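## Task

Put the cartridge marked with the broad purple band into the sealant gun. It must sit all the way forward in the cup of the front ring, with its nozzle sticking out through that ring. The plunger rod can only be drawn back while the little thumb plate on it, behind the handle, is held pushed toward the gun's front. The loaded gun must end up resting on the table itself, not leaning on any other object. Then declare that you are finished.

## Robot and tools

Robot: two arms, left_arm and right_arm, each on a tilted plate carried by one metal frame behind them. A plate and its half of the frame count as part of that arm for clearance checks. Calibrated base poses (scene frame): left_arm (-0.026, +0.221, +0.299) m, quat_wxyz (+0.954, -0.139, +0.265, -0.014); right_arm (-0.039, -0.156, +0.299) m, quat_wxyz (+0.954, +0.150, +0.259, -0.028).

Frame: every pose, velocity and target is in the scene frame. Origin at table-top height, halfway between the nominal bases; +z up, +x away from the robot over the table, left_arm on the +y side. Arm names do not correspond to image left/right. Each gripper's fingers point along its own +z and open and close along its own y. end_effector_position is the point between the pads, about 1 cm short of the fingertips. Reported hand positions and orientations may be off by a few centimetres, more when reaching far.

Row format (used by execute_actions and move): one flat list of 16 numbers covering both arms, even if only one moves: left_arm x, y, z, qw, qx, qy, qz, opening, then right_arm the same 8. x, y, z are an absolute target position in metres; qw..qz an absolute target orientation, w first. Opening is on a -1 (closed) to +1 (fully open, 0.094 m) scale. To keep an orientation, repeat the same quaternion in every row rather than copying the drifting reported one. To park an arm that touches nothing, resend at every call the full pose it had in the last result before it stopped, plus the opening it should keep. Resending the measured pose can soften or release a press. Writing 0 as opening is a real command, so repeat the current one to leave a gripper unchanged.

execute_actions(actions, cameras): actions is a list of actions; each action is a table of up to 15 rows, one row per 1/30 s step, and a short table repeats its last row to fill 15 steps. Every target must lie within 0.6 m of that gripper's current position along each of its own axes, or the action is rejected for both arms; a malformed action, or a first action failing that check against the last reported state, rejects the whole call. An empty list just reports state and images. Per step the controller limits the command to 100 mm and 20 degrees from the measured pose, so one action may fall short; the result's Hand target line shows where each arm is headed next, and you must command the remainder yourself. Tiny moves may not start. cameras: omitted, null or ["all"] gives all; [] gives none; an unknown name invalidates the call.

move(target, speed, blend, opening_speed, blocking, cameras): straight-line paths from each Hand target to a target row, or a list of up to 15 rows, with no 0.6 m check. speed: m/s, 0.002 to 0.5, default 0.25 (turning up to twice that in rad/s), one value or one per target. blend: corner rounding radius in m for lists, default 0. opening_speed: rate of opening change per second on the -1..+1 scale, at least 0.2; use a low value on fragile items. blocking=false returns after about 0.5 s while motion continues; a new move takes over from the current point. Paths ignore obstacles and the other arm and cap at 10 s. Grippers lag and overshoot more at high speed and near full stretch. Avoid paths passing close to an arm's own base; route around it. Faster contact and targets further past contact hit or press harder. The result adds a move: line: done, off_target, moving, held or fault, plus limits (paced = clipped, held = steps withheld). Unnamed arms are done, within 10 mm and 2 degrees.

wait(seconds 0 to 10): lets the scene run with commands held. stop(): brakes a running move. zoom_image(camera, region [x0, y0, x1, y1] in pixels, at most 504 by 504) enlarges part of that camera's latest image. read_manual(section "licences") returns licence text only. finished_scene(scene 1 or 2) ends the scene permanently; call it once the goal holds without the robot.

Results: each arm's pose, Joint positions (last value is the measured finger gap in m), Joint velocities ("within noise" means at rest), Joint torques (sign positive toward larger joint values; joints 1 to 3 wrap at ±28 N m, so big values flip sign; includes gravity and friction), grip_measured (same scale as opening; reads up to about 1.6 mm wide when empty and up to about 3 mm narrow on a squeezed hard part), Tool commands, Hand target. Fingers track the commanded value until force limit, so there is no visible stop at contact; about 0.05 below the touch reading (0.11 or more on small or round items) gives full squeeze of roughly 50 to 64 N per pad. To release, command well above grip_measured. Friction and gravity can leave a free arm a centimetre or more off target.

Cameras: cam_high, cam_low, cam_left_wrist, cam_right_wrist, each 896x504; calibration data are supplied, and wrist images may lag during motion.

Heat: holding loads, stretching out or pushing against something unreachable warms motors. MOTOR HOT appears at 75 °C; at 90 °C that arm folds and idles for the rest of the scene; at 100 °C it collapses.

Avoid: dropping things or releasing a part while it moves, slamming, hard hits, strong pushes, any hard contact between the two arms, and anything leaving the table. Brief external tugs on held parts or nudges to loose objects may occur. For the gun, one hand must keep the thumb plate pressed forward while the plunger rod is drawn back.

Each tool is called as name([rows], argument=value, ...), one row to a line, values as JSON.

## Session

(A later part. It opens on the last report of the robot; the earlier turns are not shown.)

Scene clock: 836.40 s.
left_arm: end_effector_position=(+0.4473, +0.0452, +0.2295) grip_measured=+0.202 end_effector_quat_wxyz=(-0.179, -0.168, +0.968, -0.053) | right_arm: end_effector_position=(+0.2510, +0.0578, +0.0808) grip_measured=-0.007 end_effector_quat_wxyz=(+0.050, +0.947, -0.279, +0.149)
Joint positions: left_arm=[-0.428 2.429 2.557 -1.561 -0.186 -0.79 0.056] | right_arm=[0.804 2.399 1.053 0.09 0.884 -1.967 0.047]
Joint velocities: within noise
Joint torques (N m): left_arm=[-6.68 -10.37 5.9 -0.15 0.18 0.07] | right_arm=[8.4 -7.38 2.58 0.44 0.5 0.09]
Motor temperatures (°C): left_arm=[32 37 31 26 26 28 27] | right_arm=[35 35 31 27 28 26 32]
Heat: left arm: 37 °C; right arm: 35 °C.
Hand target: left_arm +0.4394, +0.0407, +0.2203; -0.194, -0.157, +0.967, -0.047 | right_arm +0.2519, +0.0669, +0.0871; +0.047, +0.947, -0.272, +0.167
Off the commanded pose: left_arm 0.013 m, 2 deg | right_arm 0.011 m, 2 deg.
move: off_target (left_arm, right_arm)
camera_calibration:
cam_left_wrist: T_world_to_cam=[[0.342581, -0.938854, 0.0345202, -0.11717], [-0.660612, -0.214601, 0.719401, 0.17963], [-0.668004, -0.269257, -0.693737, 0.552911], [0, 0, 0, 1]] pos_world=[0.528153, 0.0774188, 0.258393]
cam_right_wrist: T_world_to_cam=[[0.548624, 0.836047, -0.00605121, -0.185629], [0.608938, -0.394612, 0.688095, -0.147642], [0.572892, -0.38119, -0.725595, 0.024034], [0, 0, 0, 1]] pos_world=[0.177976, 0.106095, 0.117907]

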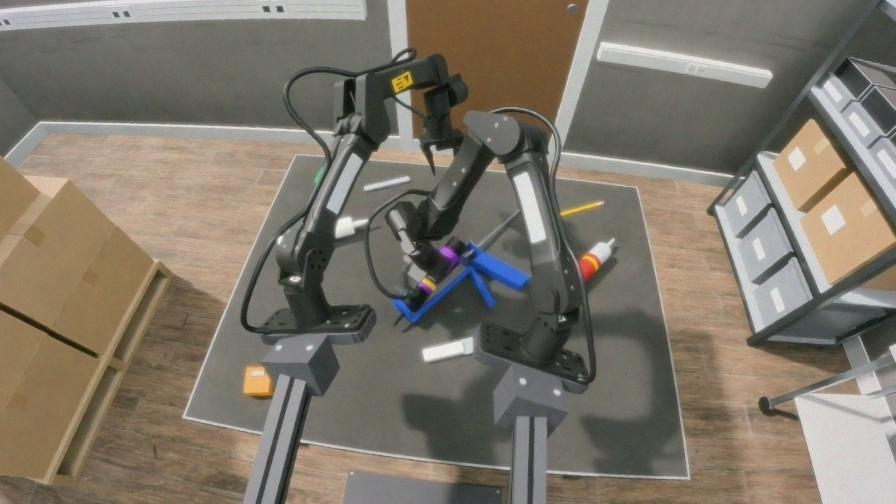

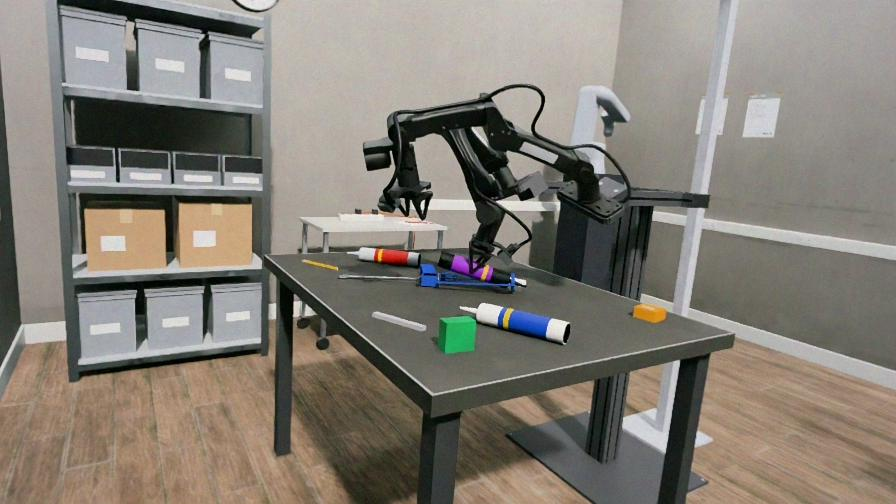

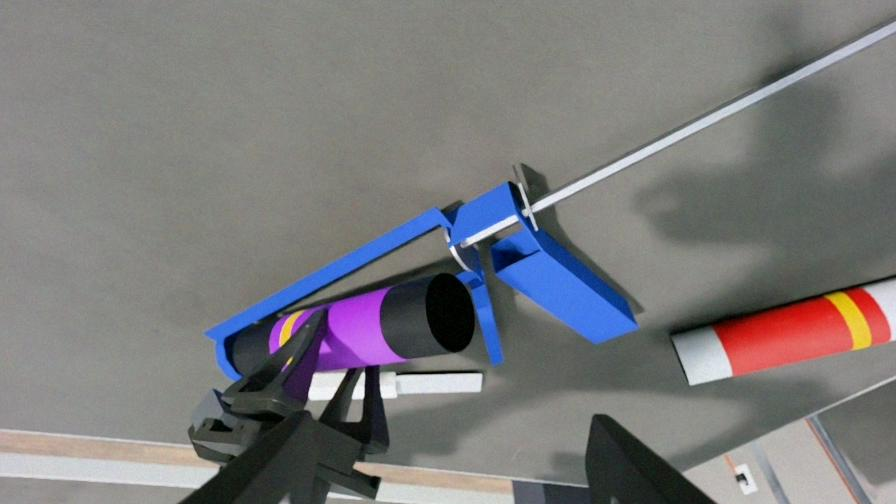

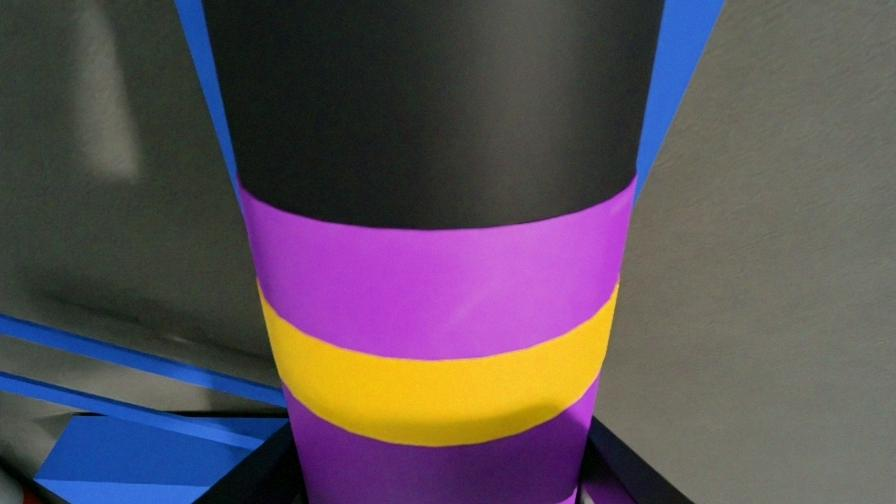

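move(target=[0.4395,0.0404,0.2201,-0.194,-0.157,0.967,-0.047,0.2,0.247,0.0705,0.089,-0.0478,-0.9467,0.2714,-0.1669,-0.1], speed=0.03)

zoom_image(camera="cam_left_wrist", region=[190, 160, 590, 400])

zoom_image(camera="cam_low", region=[410, 240, 540, 300])

zoom_image(camera="cam_low", region=[470, 260, 530, 300])

zoom_image(camera="cam_left_wrist", region=[190, 290, 310, 390])

Scene clock: 850.03 s.
left_arm: end_effector_position=(+0.4473, +0.0452, +0.2295) grip_measured=+0.202 end_effector_quat_wxyz=(-0.179, -0.168, +0.968, -0.053) | right_arm: end_effector_position=(+0.2492, +0.0598, +0.0827) grip_measured=-0.007 end_effector_quat_wxyz=(+0.051, +0.945, -0.283, +0.156)
Joint positions: left_arm=[-0.428 2.429 2.557 -1.561 -0.186 -0.79 0.056] | right_arm=[0.818 2.405 1.053 0.09 0.9 -1.945 0.047]
Joint velocities: within noise
Joint torques (N m): left_arm=[-6.83 -10.45 5.94 -0.13 0.16 0.08] | right_arm=[8.91 -7.3 2.86 0.3 0.4 0.05]
Motor temperatures (°C): left_arm=[33 37 31 26 26 28 27] | right_arm=[35 36 31 27 28 26 32]
Heat: left arm: 37 °C; right arm: 36 °C.
Hand target: left_arm +0.4394, +0.0407, +0.2203; -0.194, -0.157, +0.967, -0.047 | right_arm +0.2468, +0.0703, +0.0890; +0.047, +0.947, -0.271, +0.167
Off the commanded pose: left_arm 0.013 m, 2 deg | right_arm 0.013 m, 2 deg.
move: off_target (left_arm, right_arm)
camera_calibration:
cam_left_wrist: T_world_to_cam=[[0.342581, -0.938854, 0.0345202, -0.11717], [-0.660612, -0.214601, 0.719401, 0.17963], [-0.668004, -0.269257, -0.693737, 0.552911], [0, 0, 0, 1]] pos_world=[0.528153, 0.0774188, 0.258393]
cam_right_wrist: T_world_to_cam=[[0.555615, 0.831438, -0.00185841, -0.188094], [0.596056, -0.396759, 0.698068, -0.144552], [0.579663, -0.388965, -0.716029, 0.0251889], [0, 0, 0, 1]] pos_world=[0.176068, 0.108833, 0.118594]

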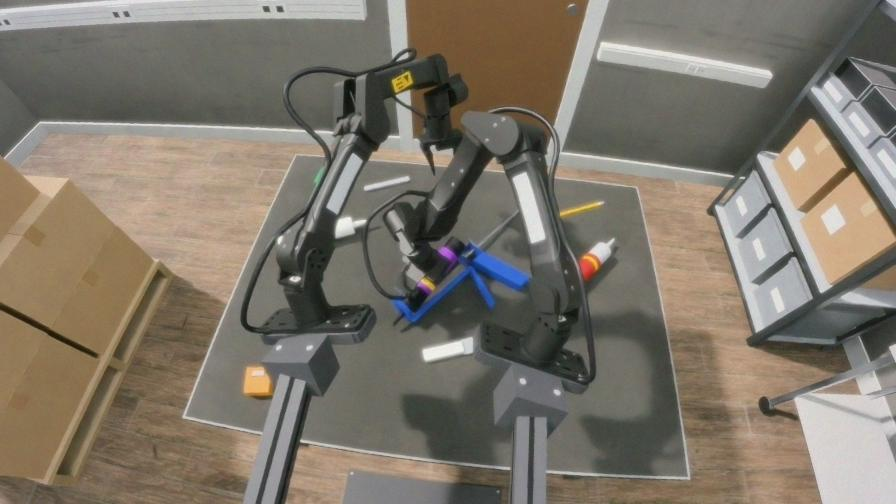

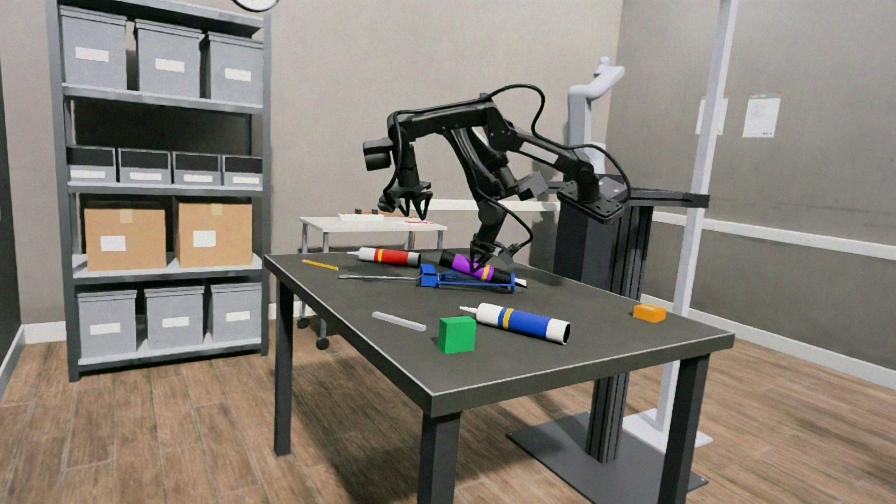

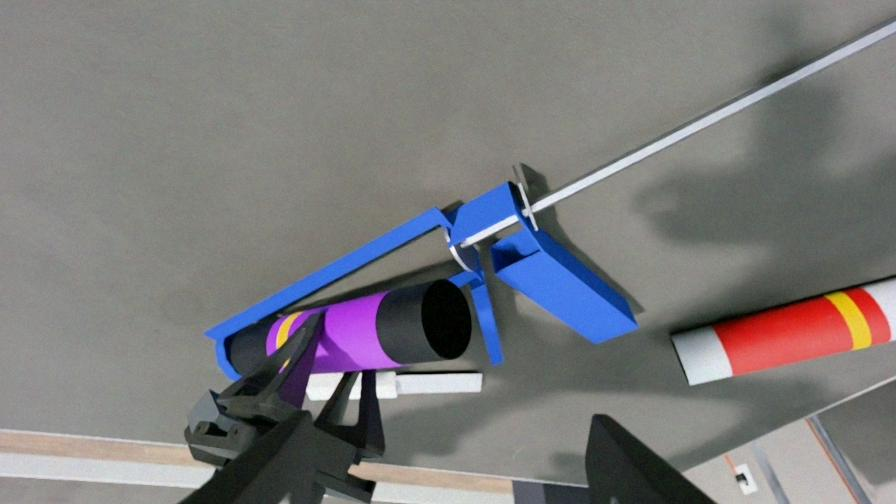

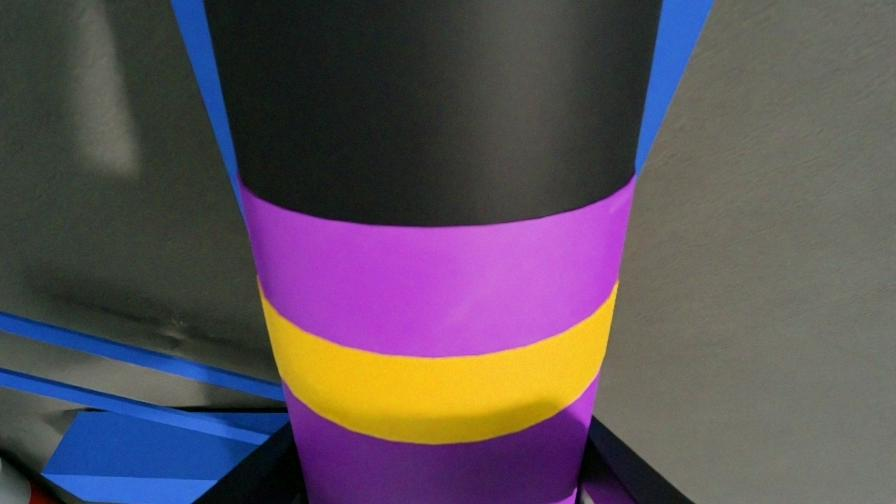

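Scaled by 1.260.

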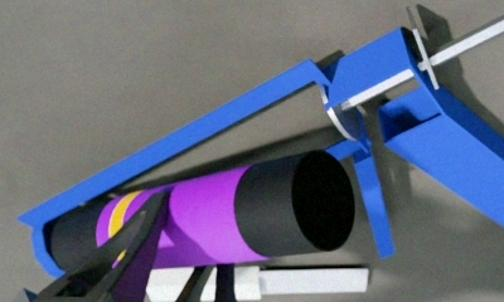

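Scaled by 3.877.

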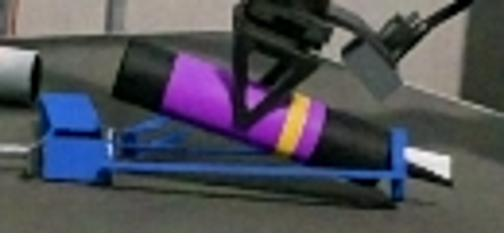

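Scaled by 8.400.

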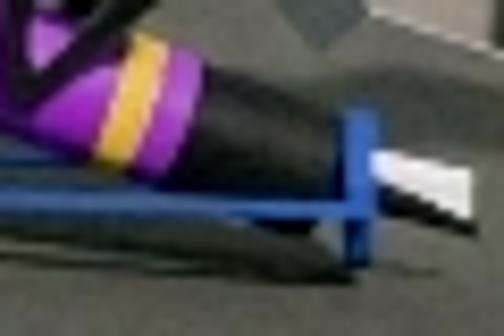

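Scaled by 4.200.

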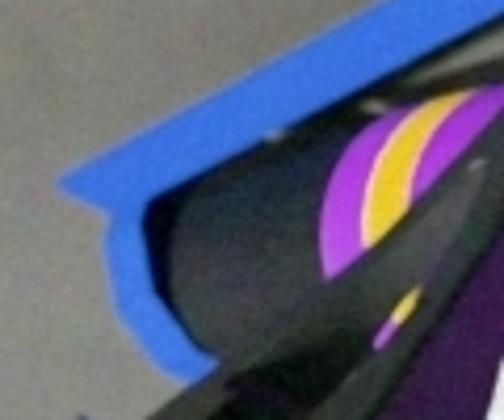

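move(target=[0.4395,0.0404,0.2201,-0.194,-0.157,0.967,-0.047,0.2,0.241,0.0745,0.089,-0.0459,-0.9479,0.2718,-0.1602,-0.1], speed=0.03)

zoom_image(camera="cam_left_wrist", region=[190, 160, 590, 400])

zoom_image(camera="cam_low", region=[410, 240, 540, 300])

zoom_image(camera="cam_low", region=[470, 260, 530, 300])

zoom_image(camera="cam_left_wrist", region=[190, 290, 310, 390])

Scene clock: 870.90 s.
left_arm: end_effector_position=(+0.4473, +0.0452, +0.2295) grip_measured=+0.202 end_effector_quat_wxyz=(-0.179, -0.168, +0.968, -0.053) | right_arm: end_effector_position=(+0.2455, +0.0625, +0.0827) grip_measured=-0.007 end_effector_quat_wxyz=(+0.051, +0.944, -0.287, +0.156)
Joint positions: left_arm=[-0.428 2.429 2.557 -1.561 -0.186 -0.79 0.056] | right_arm=[0.828 2.414 1.059 0.077 0.904 -1.917 0.047]
Joint velocities: within noise
Joint torques (N m): left_arm=[-6.71 -10.54 5.83 -0.13 0.18 0.04] | right_arm=[8.94 -7.51 2.85 0.2 0.26 0.07]
Motor temperatures (°C): left_arm=[33 37 31 26 26 28 27] | right_arm=[36 37 31 27 28 26 32]
Heat: left arm: 37 °C; right arm: 37 °C.
Hand target: left_arm +0.4394, +0.0407, +0.2203; -0.194, -0.157, +0.967, -0.047 | right_arm +0.2410, +0.0742, +0.0889; +0.045, +0.948, -0.272, +0.160
Off the commanded pose: left_arm 0.013 m, 2 deg | right_arm 0.014 m, 2 deg.
move: off_target (left_arm, right_arm)
camera_calibration:
cam_left_wrist: T_world_to_cam=[[0.342581, -0.938854, 0.0345202, -0.11717], [-0.660612, -0.214601, 0.719401, 0.17963], [-0.668004, -0.269257, -0.693737, 0.552911], [0, 0, 0, 1]] pos_world=[0.528153, 0.0774188, 0.258393]
cam_right_wrist: T_world_to_cam=[[0.562975, 0.826474, -0.00107007, -0.189865], [0.592467, -0.402671, 0.697739, -0.140053], [0.576232, -0.393443, -0.716352, 0.029512], [0, 0, 0, 1]] pos_world=[0.17286, 0.112135, 0.118658]

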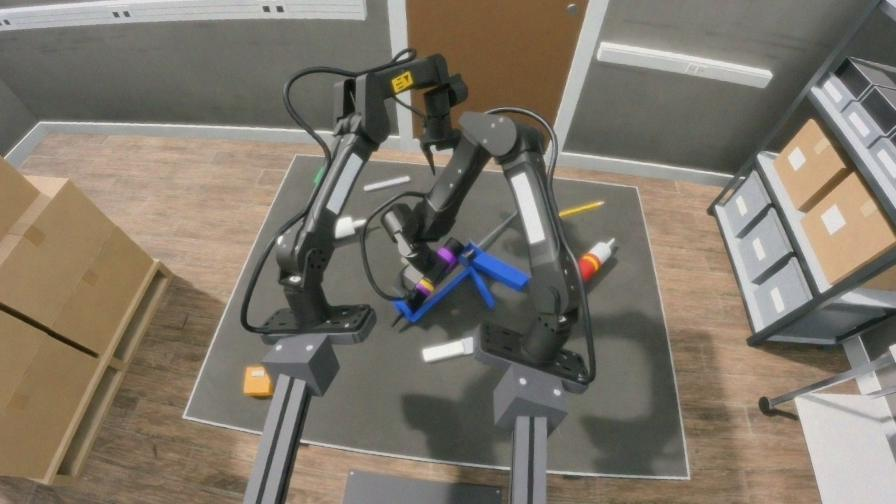

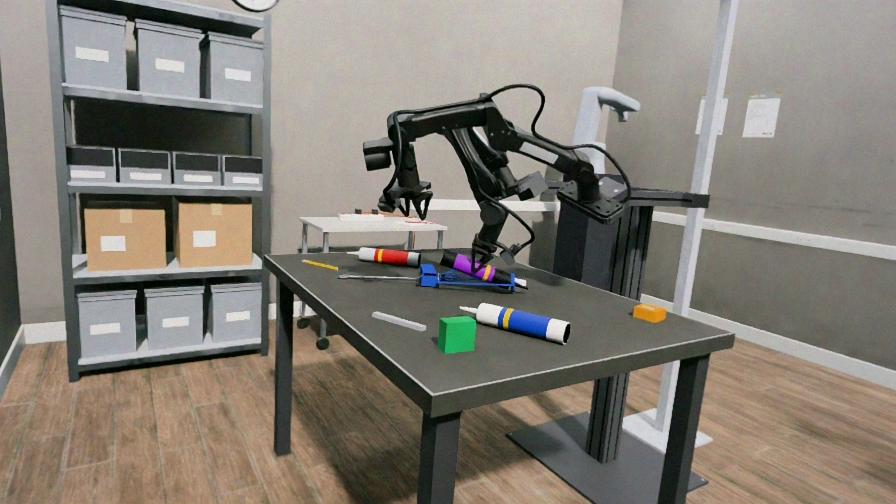

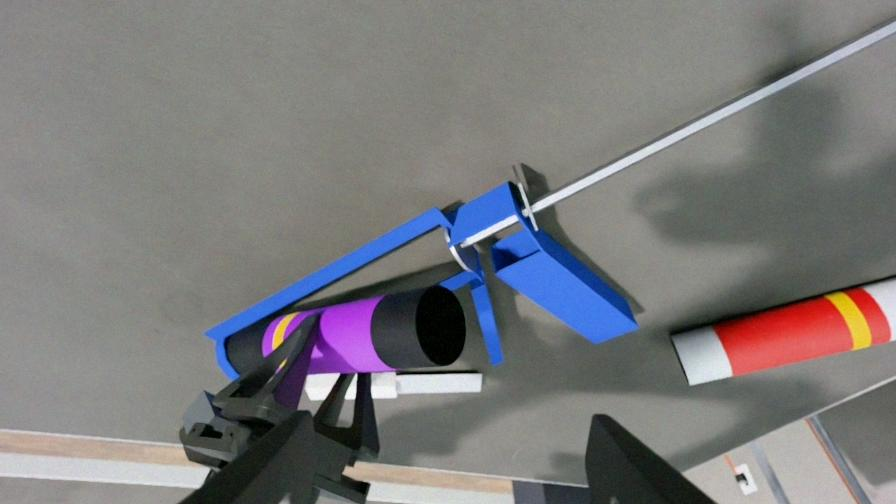

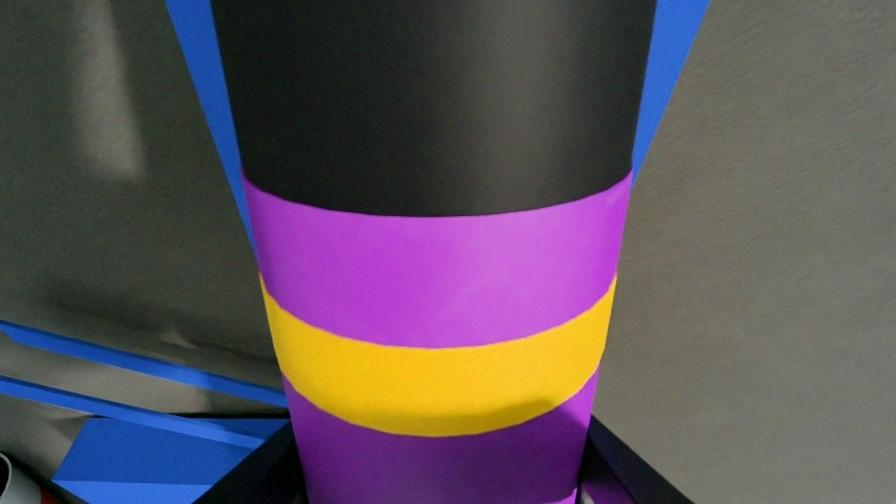

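Scaled by 1.260.

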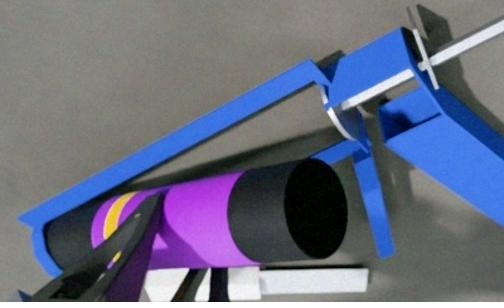

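Scaled by 3.877.

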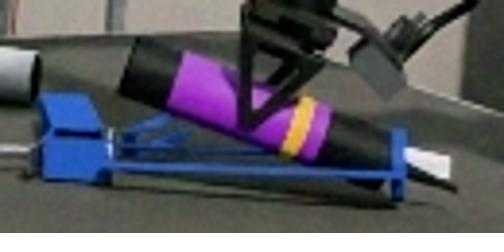

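Scaled by 8.400.

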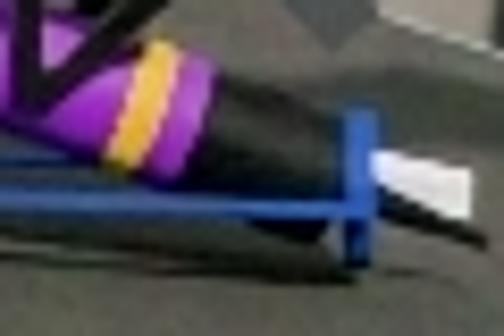

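Scaled by 4.200.

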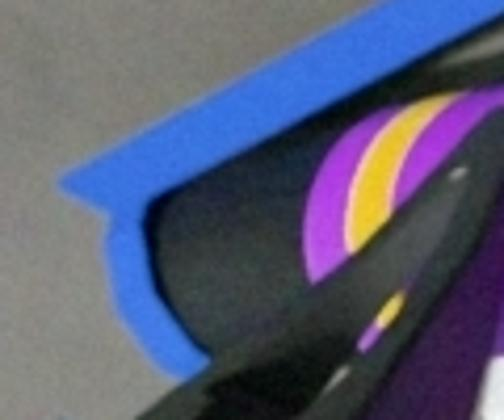

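move(target=[0.4395,0.0404,0.2201,-0.194,-0.157,0.967,-0.047,0.2,0.2390,0.0755,0.082,-0.0346,-0.9516,0.2819,-0.1169,-0.1], speed=0.03)

zoom_image(camera="cam_left_wrist", region=[190, 160, 590, 400])

zoom_image(camera="cam_low", region=[410, 240, 540, 300])

zoom_image(camera="cam_low", region=[470, 260, 530, 300])

zoom_image(camera="cam_left_wrist", region=[190, 290, 310, 390])

Scene clock: 897.80 s.
left_arm: end_effector_position=(+0.4473, +0.0452, +0.2295) grip_measured=+0.202 end_effector_quat_wxyz=(-0.179, -0.168, +0.968, -0.053) | right_arm: end_effector_position=(+0.2395, +0.0679, +0.0791) grip_measured=-0.007 end_effector_quat_wxyz=(+0.043, +0.950, -0.284, +0.125)
Joint positions: left_arm=[-0.428 2.429 2.557 -1.561 -0.186 -0.79 0.056] | right_arm=[0.822 2.414 1.077 0.031 0.842 -1.909 0.047]
Joint velocities: within noise
Joint torques (N m): left_arm=[-6.63 -10.41 5.7 -0.13 0.2 0.06] | right_arm=[6.69 -8.46 2.91 0.16 -0.06 0.08]
Motor temperatures (°C): left_arm=[33 37 31 26 26 28 27] | right_arm=[36 35 31 27 28 26 32]
Heat: left arm: 37 °C; right arm: 36 °C.
Hand target: left_arm +0.4394, +0.0407, +0.2203; -0.194, -0.157, +0.967, -0.047 | right_arm +0.2391, +0.0754, +0.0821; +0.034, +0.952, -0.282, +0.117
Off the commanded pose: left_arm 0.013 m, 2 deg | right_arm 0.008 m, 1 deg.
move: off_target (left_arm)
camera_calibration:
cam_left_wrist: T_world_to_cam=[[0.342581, -0.938854, 0.0345202, -0.11717], [-0.660612, -0.214601, 0.719401, 0.17963], [-0.668004, -0.269257, -0.693737, 0.552911], [0, 0, 0, 1]] pos_world=[0.528153, 0.0774188, 0.258393]
cam_right_wrist: T_world_to_cam=[[0.555863, 0.831253, -0.00578894, -0.189182], [0.633447, -0.419059, 0.650488, -0.136693], [0.538294, -0.365249, -0.759495, 0.0431118], [0, 0, 0, 1]] pos_world=[0.16854, 0.115722, 0.120565]

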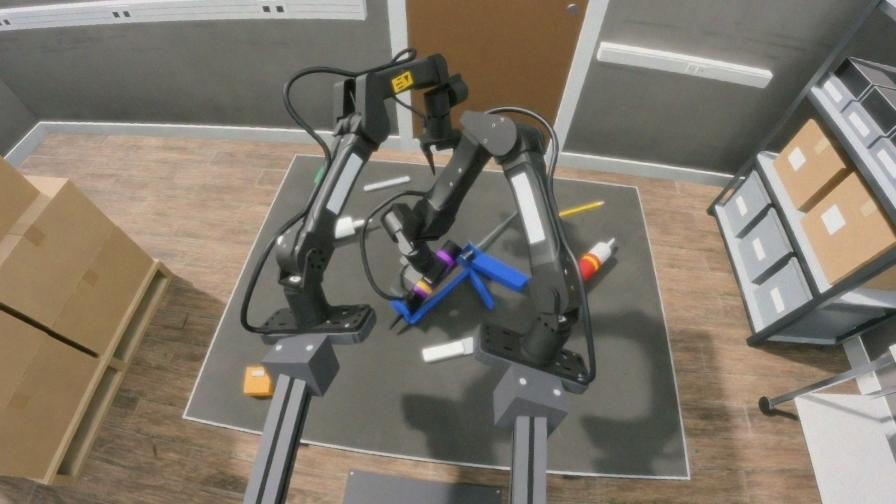

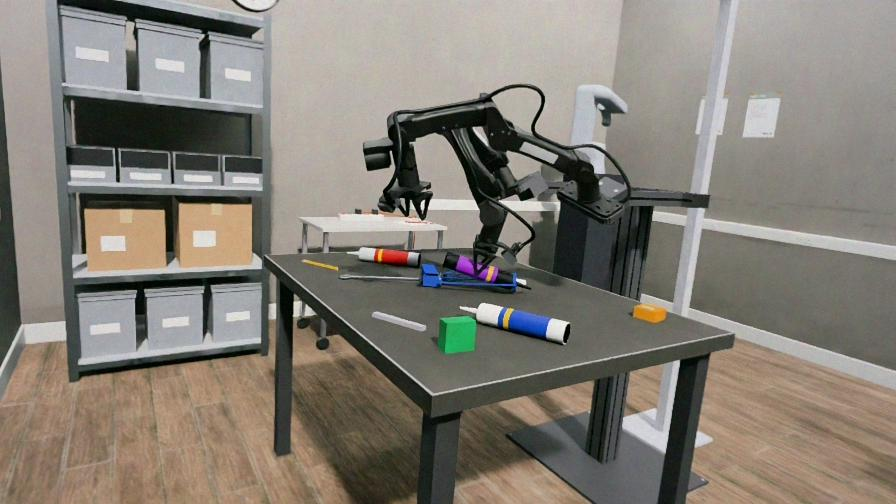

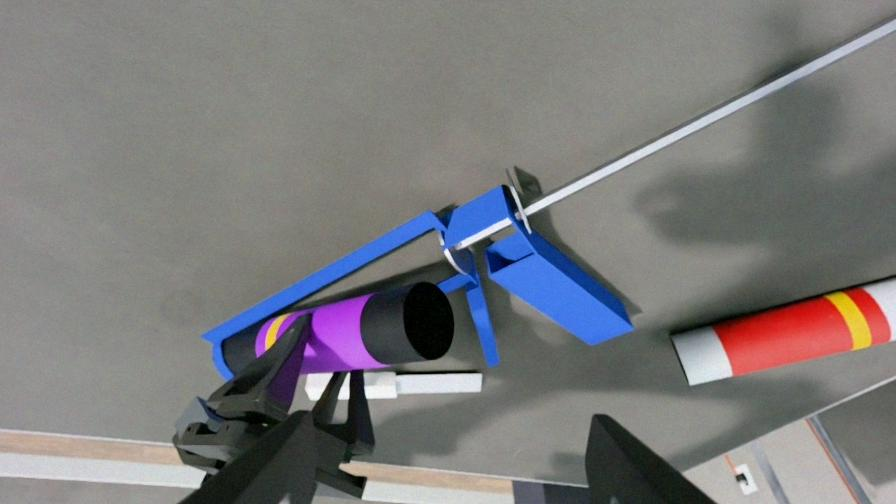

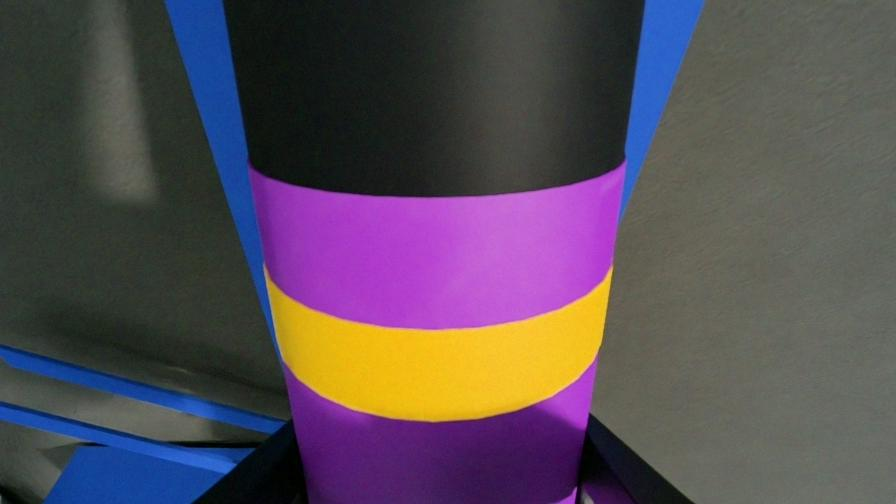

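Scaled by 1.260.

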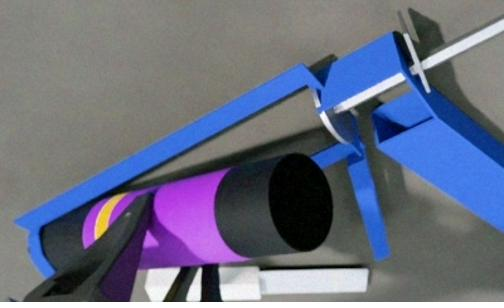

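Scaled by 3.877.

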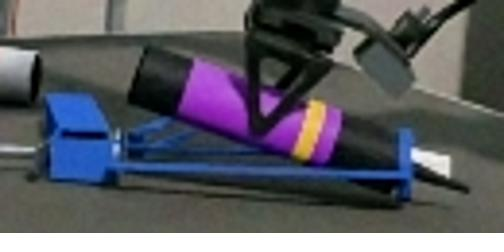

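Scaled by 8.400.

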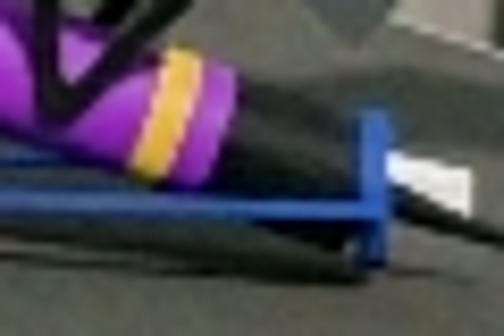

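Scaled by 4.200.

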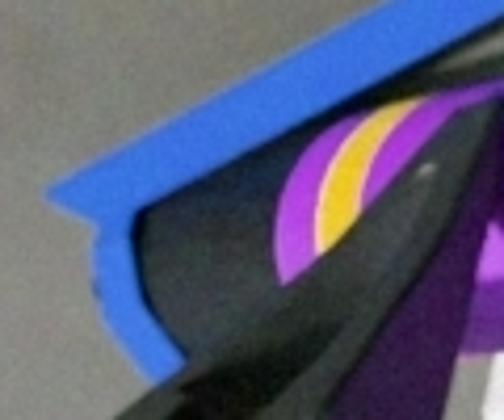

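move(target=[0.4395,0.0404,0.2201,-0.194,-0.157,0.967,-0.047,0.2,0.2378,0.0765,0.0745,-0.0248,-0.9552,0.2829,-0.0836,-0.1], speed=0.03)

zoom_image(camera="cam_left_wrist", region=[190, 160, 590, 400])

zoom_image(camera="cam_low", region=[410, 240, 540, 300])

zoom_image(camera="cam_low", region=[470, 260, 530, 300])

Scene clock: 911.33 s.
left_arm: end_effector_position=(+0.4473, +0.0452, +0.2295) grip_measured=+0.202 end_effector_quat_wxyz=(-0.179, -0.168, +0.968, -0.053) | right_arm: end_effector_position=(+0.2381, +0.0679, +0.0712) grip_measured=-0.007 end_effector_quat_wxyz=(+0.036, +0.952, -0.289, +0.094)
Joint positions: left_arm=[-0.428 2.429 2.557 -1.561 -0.186 -0.79 0.056] | right_arm=[0.791 2.414 1.09 0.011 0.775 -1.918 0.047]
Joint velocities: within noise
Joint torques (N m): left_arm=[-6.6 -10.5 5.86 -0.14 0.17 0.07] | right_arm=[6.67 -8.65 2.69 0.14 -0.17 -0.03]
Motor temperatures (°C): left_arm=[33 37 31 26 26 28 27] | right_arm=[35 35 31 27 28 26 32]
Heat: left arm: 37 °C; right arm: 35 °C.
Hand target: left_arm +0.4394, +0.0407, +0.2203; -0.194, -0.157, +0.967, -0.047 | right_arm +0.2379, +0.0764, +0.0746; +0.025, +0.955, -0.283, +0.084
Off the commanded pose: left_arm 0.013 m, 2 deg | right_arm 0.009 m, 2 deg.
move: off_target (left_arm)
camera_calibration:
cam_left_wrist: T_world_to_cam=[[0.342581, -0.938854, 0.0345202, -0.11717], [-0.660612, -0.214601, 0.719401, 0.17963], [-0.668004, -0.269257, -0.693737, 0.552911], [0, 0, 0, 1]] pos_world=[0.528153, 0.0774188, 0.258393]
cam_right_wrist: T_world_to_cam=[[0.562939, 0.826451, -0.00883127, -0.189589], [0.663939, -0.445828, 0.600352, -0.132634], [0.492224, -0.343825, -0.799687, 0.0502857], [0, 0, 0, 1]] pos_world=[0.170036, 0.114844, 0.118165]

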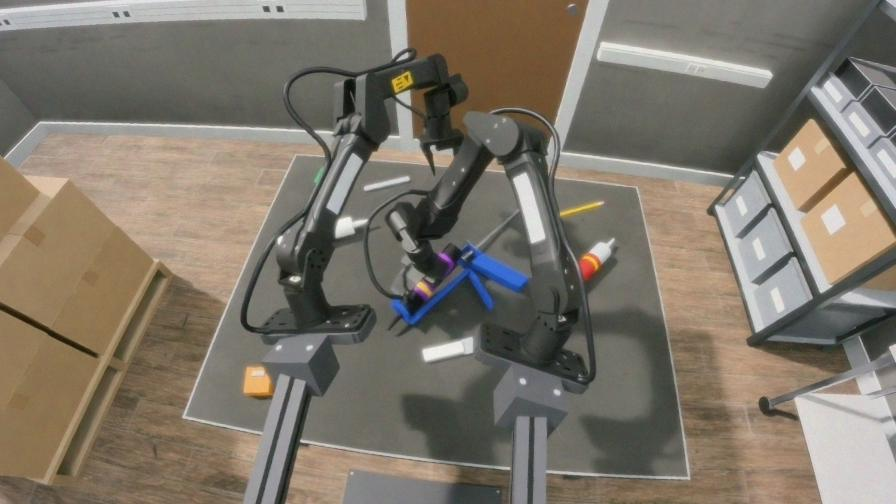

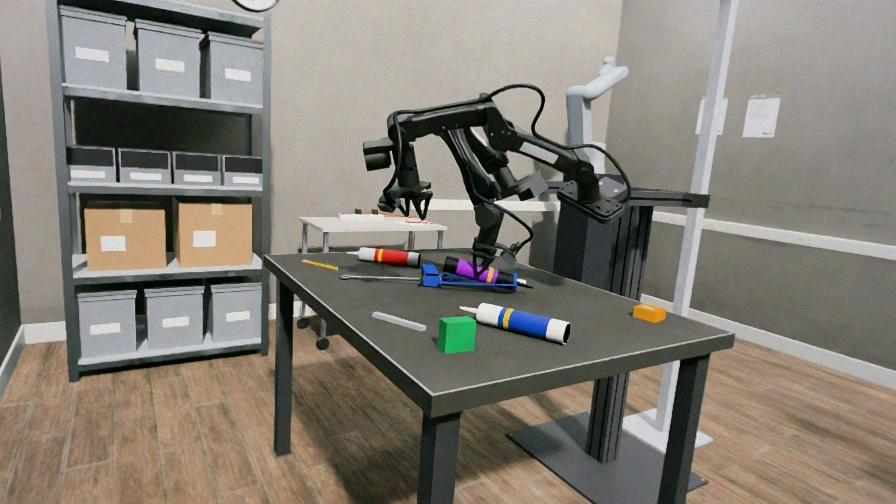

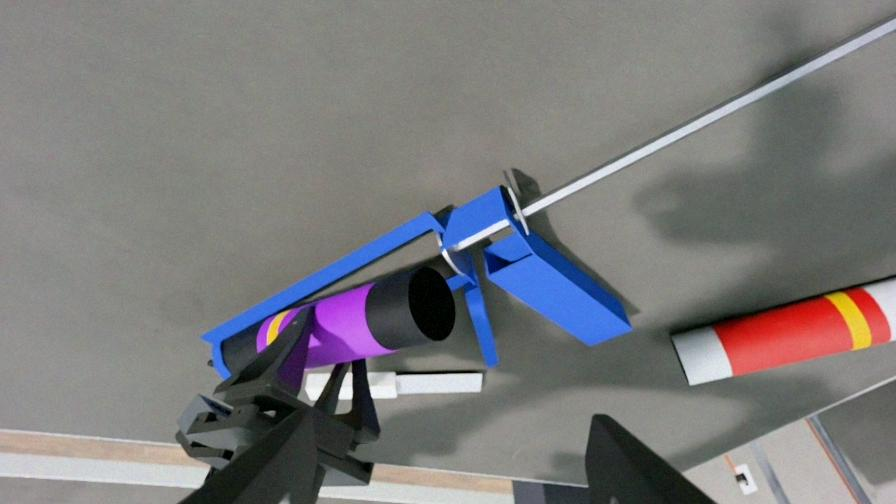

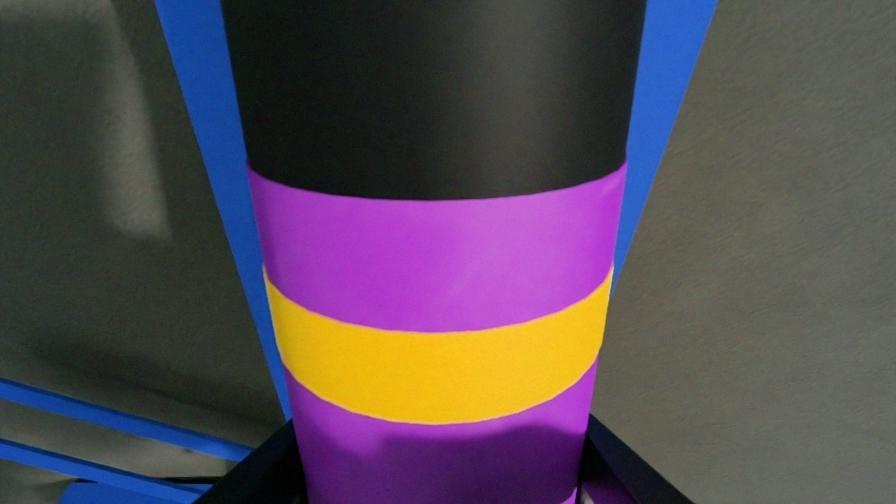

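Scaled by 1.260.

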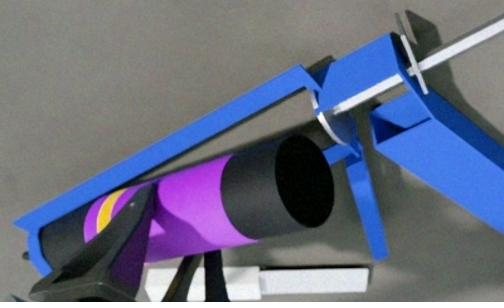

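Scaled by 3.877.

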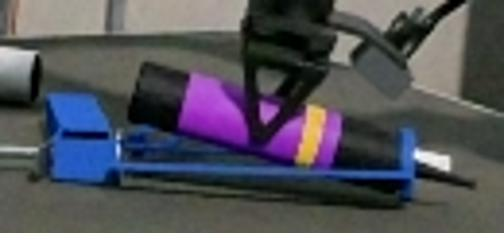

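Scaled by 8.400.

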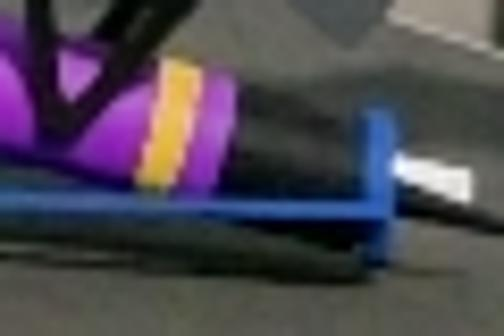

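move(target=[0.4395,0.0404,0.2201,-0.194,-0.157,0.967,-0.047,0.2,0.2370,0.0768,0.0655,-0.01275,-0.9553,0.2921,-0.0417,-0.1], speed=0.03)

zoom_image(camera="cam_left_wrist", region=[190, 160, 590, 400])

zoom_image(camera="cam_low", region=[410, 240, 540, 300])

zoom_image(camera="cam_low", region=[470, 260, 530, 300])

Scene clock: 923.37 s.
left_arm: end_effector_position=(+0.4473, +0.0452, +0.2295) grip_measured=+0.202 end_effector_quat_wxyz=(-0.179, -0.168, +0.968, -0.053) | right_arm: end_effector_position=(+0.2374, +0.0674, +0.0620) grip_measured=-0.007 end_effector_quat_wxyz=(+0.025, +0.953, -0.298, +0.054)
Joint positions: left_arm=[-0.428 2.429 2.557 -1.561 -0.186 -0.79 0.056] | right_arm=[0.749 2.414 1.112 -0.019 0.688 -1.928 0.047]
Joint velocities: within noise
Joint torques (N m): left_arm=[-6.72 -10.39 5.91 -0.18 0.16 0.08] | right_arm=[6.52 -8.72 2.66 0.08 -0.3 0]
Motor temperatures (°C): left_arm=[33 37 31 26 26 28 27] | right_arm=[35 35 31 27 28 26 32]
Heat: left arm: 37 °C; right arm: 35 °C.
Hand target: left_arm +0.4394, +0.0407, +0.2203; -0.194, -0.157, +0.967, -0.047 | right_arm +0.2369, +0.0767, +0.0657; +0.013, +0.955, -0.292, +0.042
Off the commanded pose: left_arm 0.013 m, 2 deg | right_arm 0.010 m, 2 deg.
move: off_target (left_arm)
camera_calibration:
cam_left_wrist: T_world_to_cam=[[0.342581, -0.938854, 0.0345202, -0.11717], [-0.660612, -0.214601, 0.719401, 0.17963], [-0.668004, -0.269257, -0.693737, 0.552911], [0, 0, 0, 1]] pos_world=[0.528153, 0.0774188, 0.258393]
cam_right_wrist: T_world_to_cam=[[0.575747, 0.817534, -0.0124125, -0.191114], [0.695938, -0.482032, 0.532274, -0.127758], [0.429168, -0.315093, -0.846481, 0.059034], [0, 0, 0, 1]] pos_world=[0.173609, 0.11326, 0.115601]

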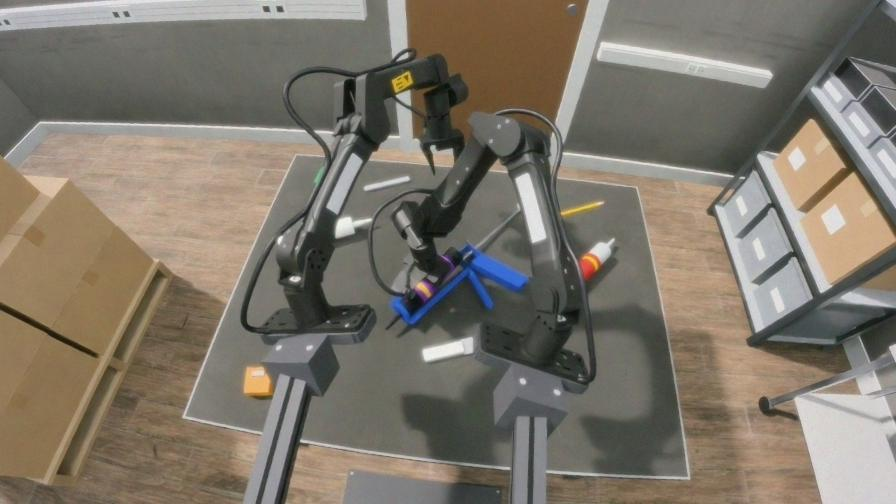

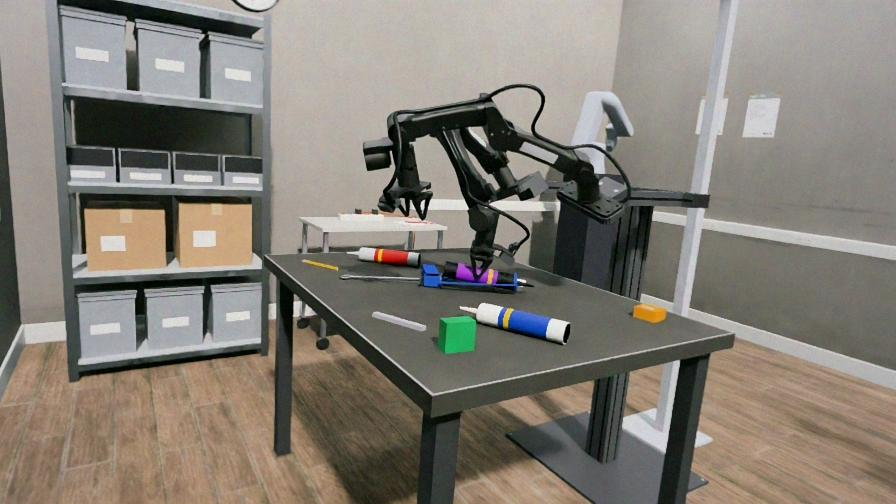

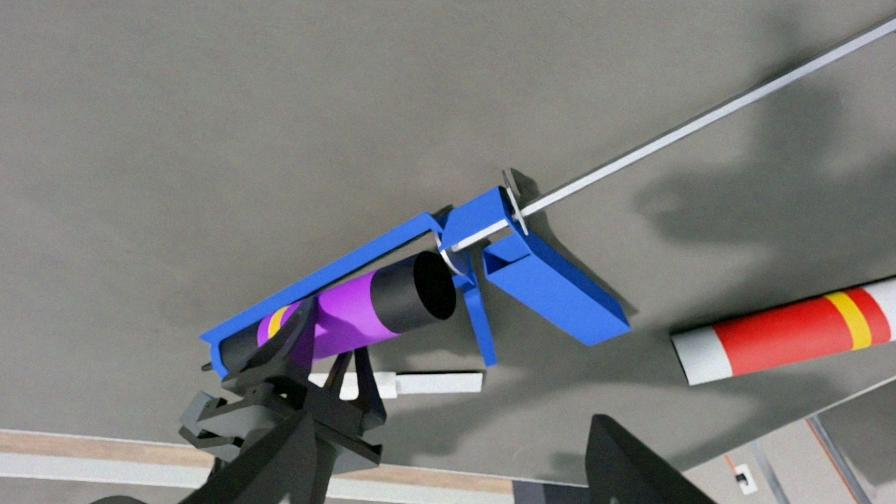

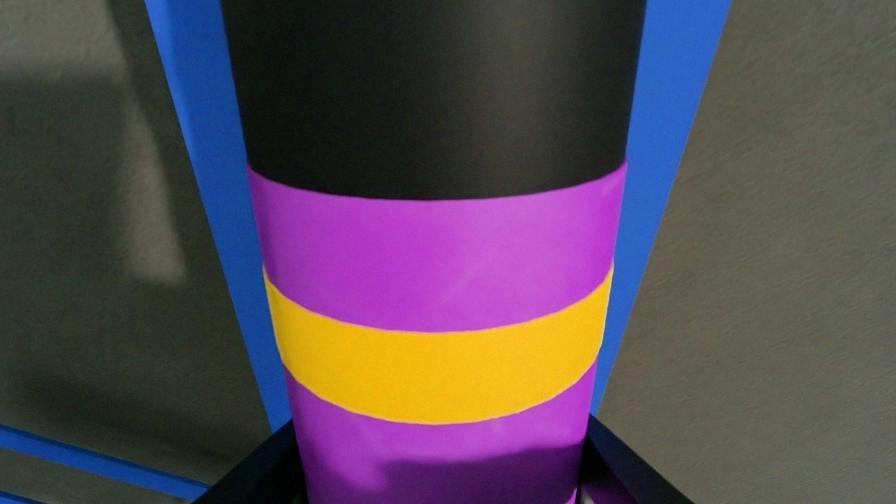

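Scaled by 1.260.

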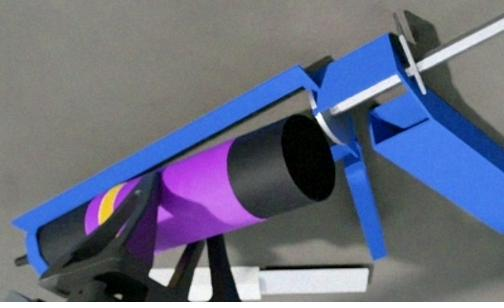

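Scaled by 3.877.

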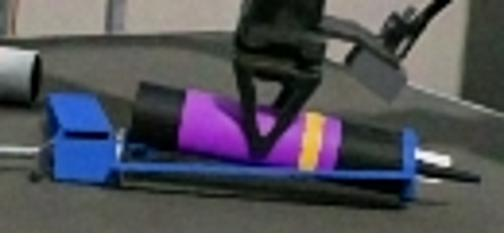

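Scaled by 8.400.

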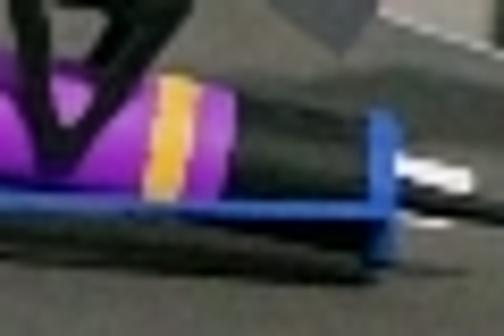

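zoom_image(camera="cam_low", region=[415, 255, 475, 295])

zoom_image(camera="cam_left_wrist", region=[400, 180, 540, 280])

zoom_image(camera="cam_left_wrist", region=[190, 290, 310, 390])

Scaled by 8.400.

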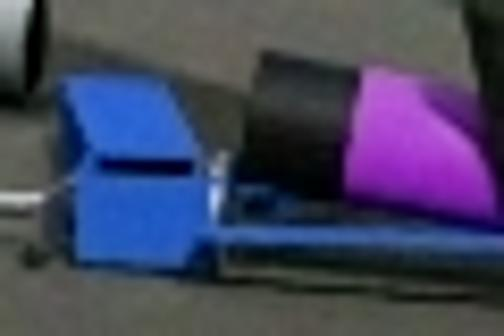

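Scaled by 3.600.

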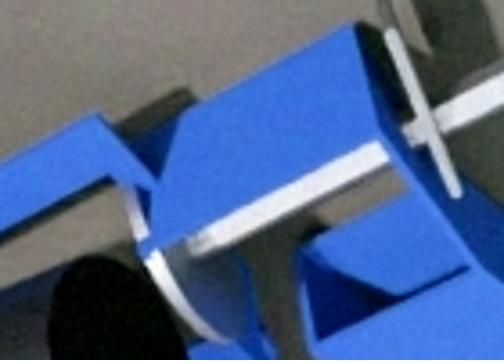

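Scaled by 4.200.

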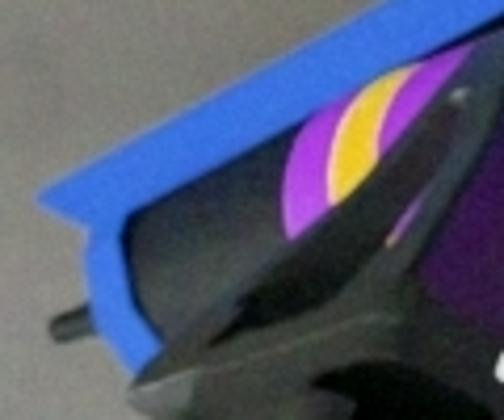

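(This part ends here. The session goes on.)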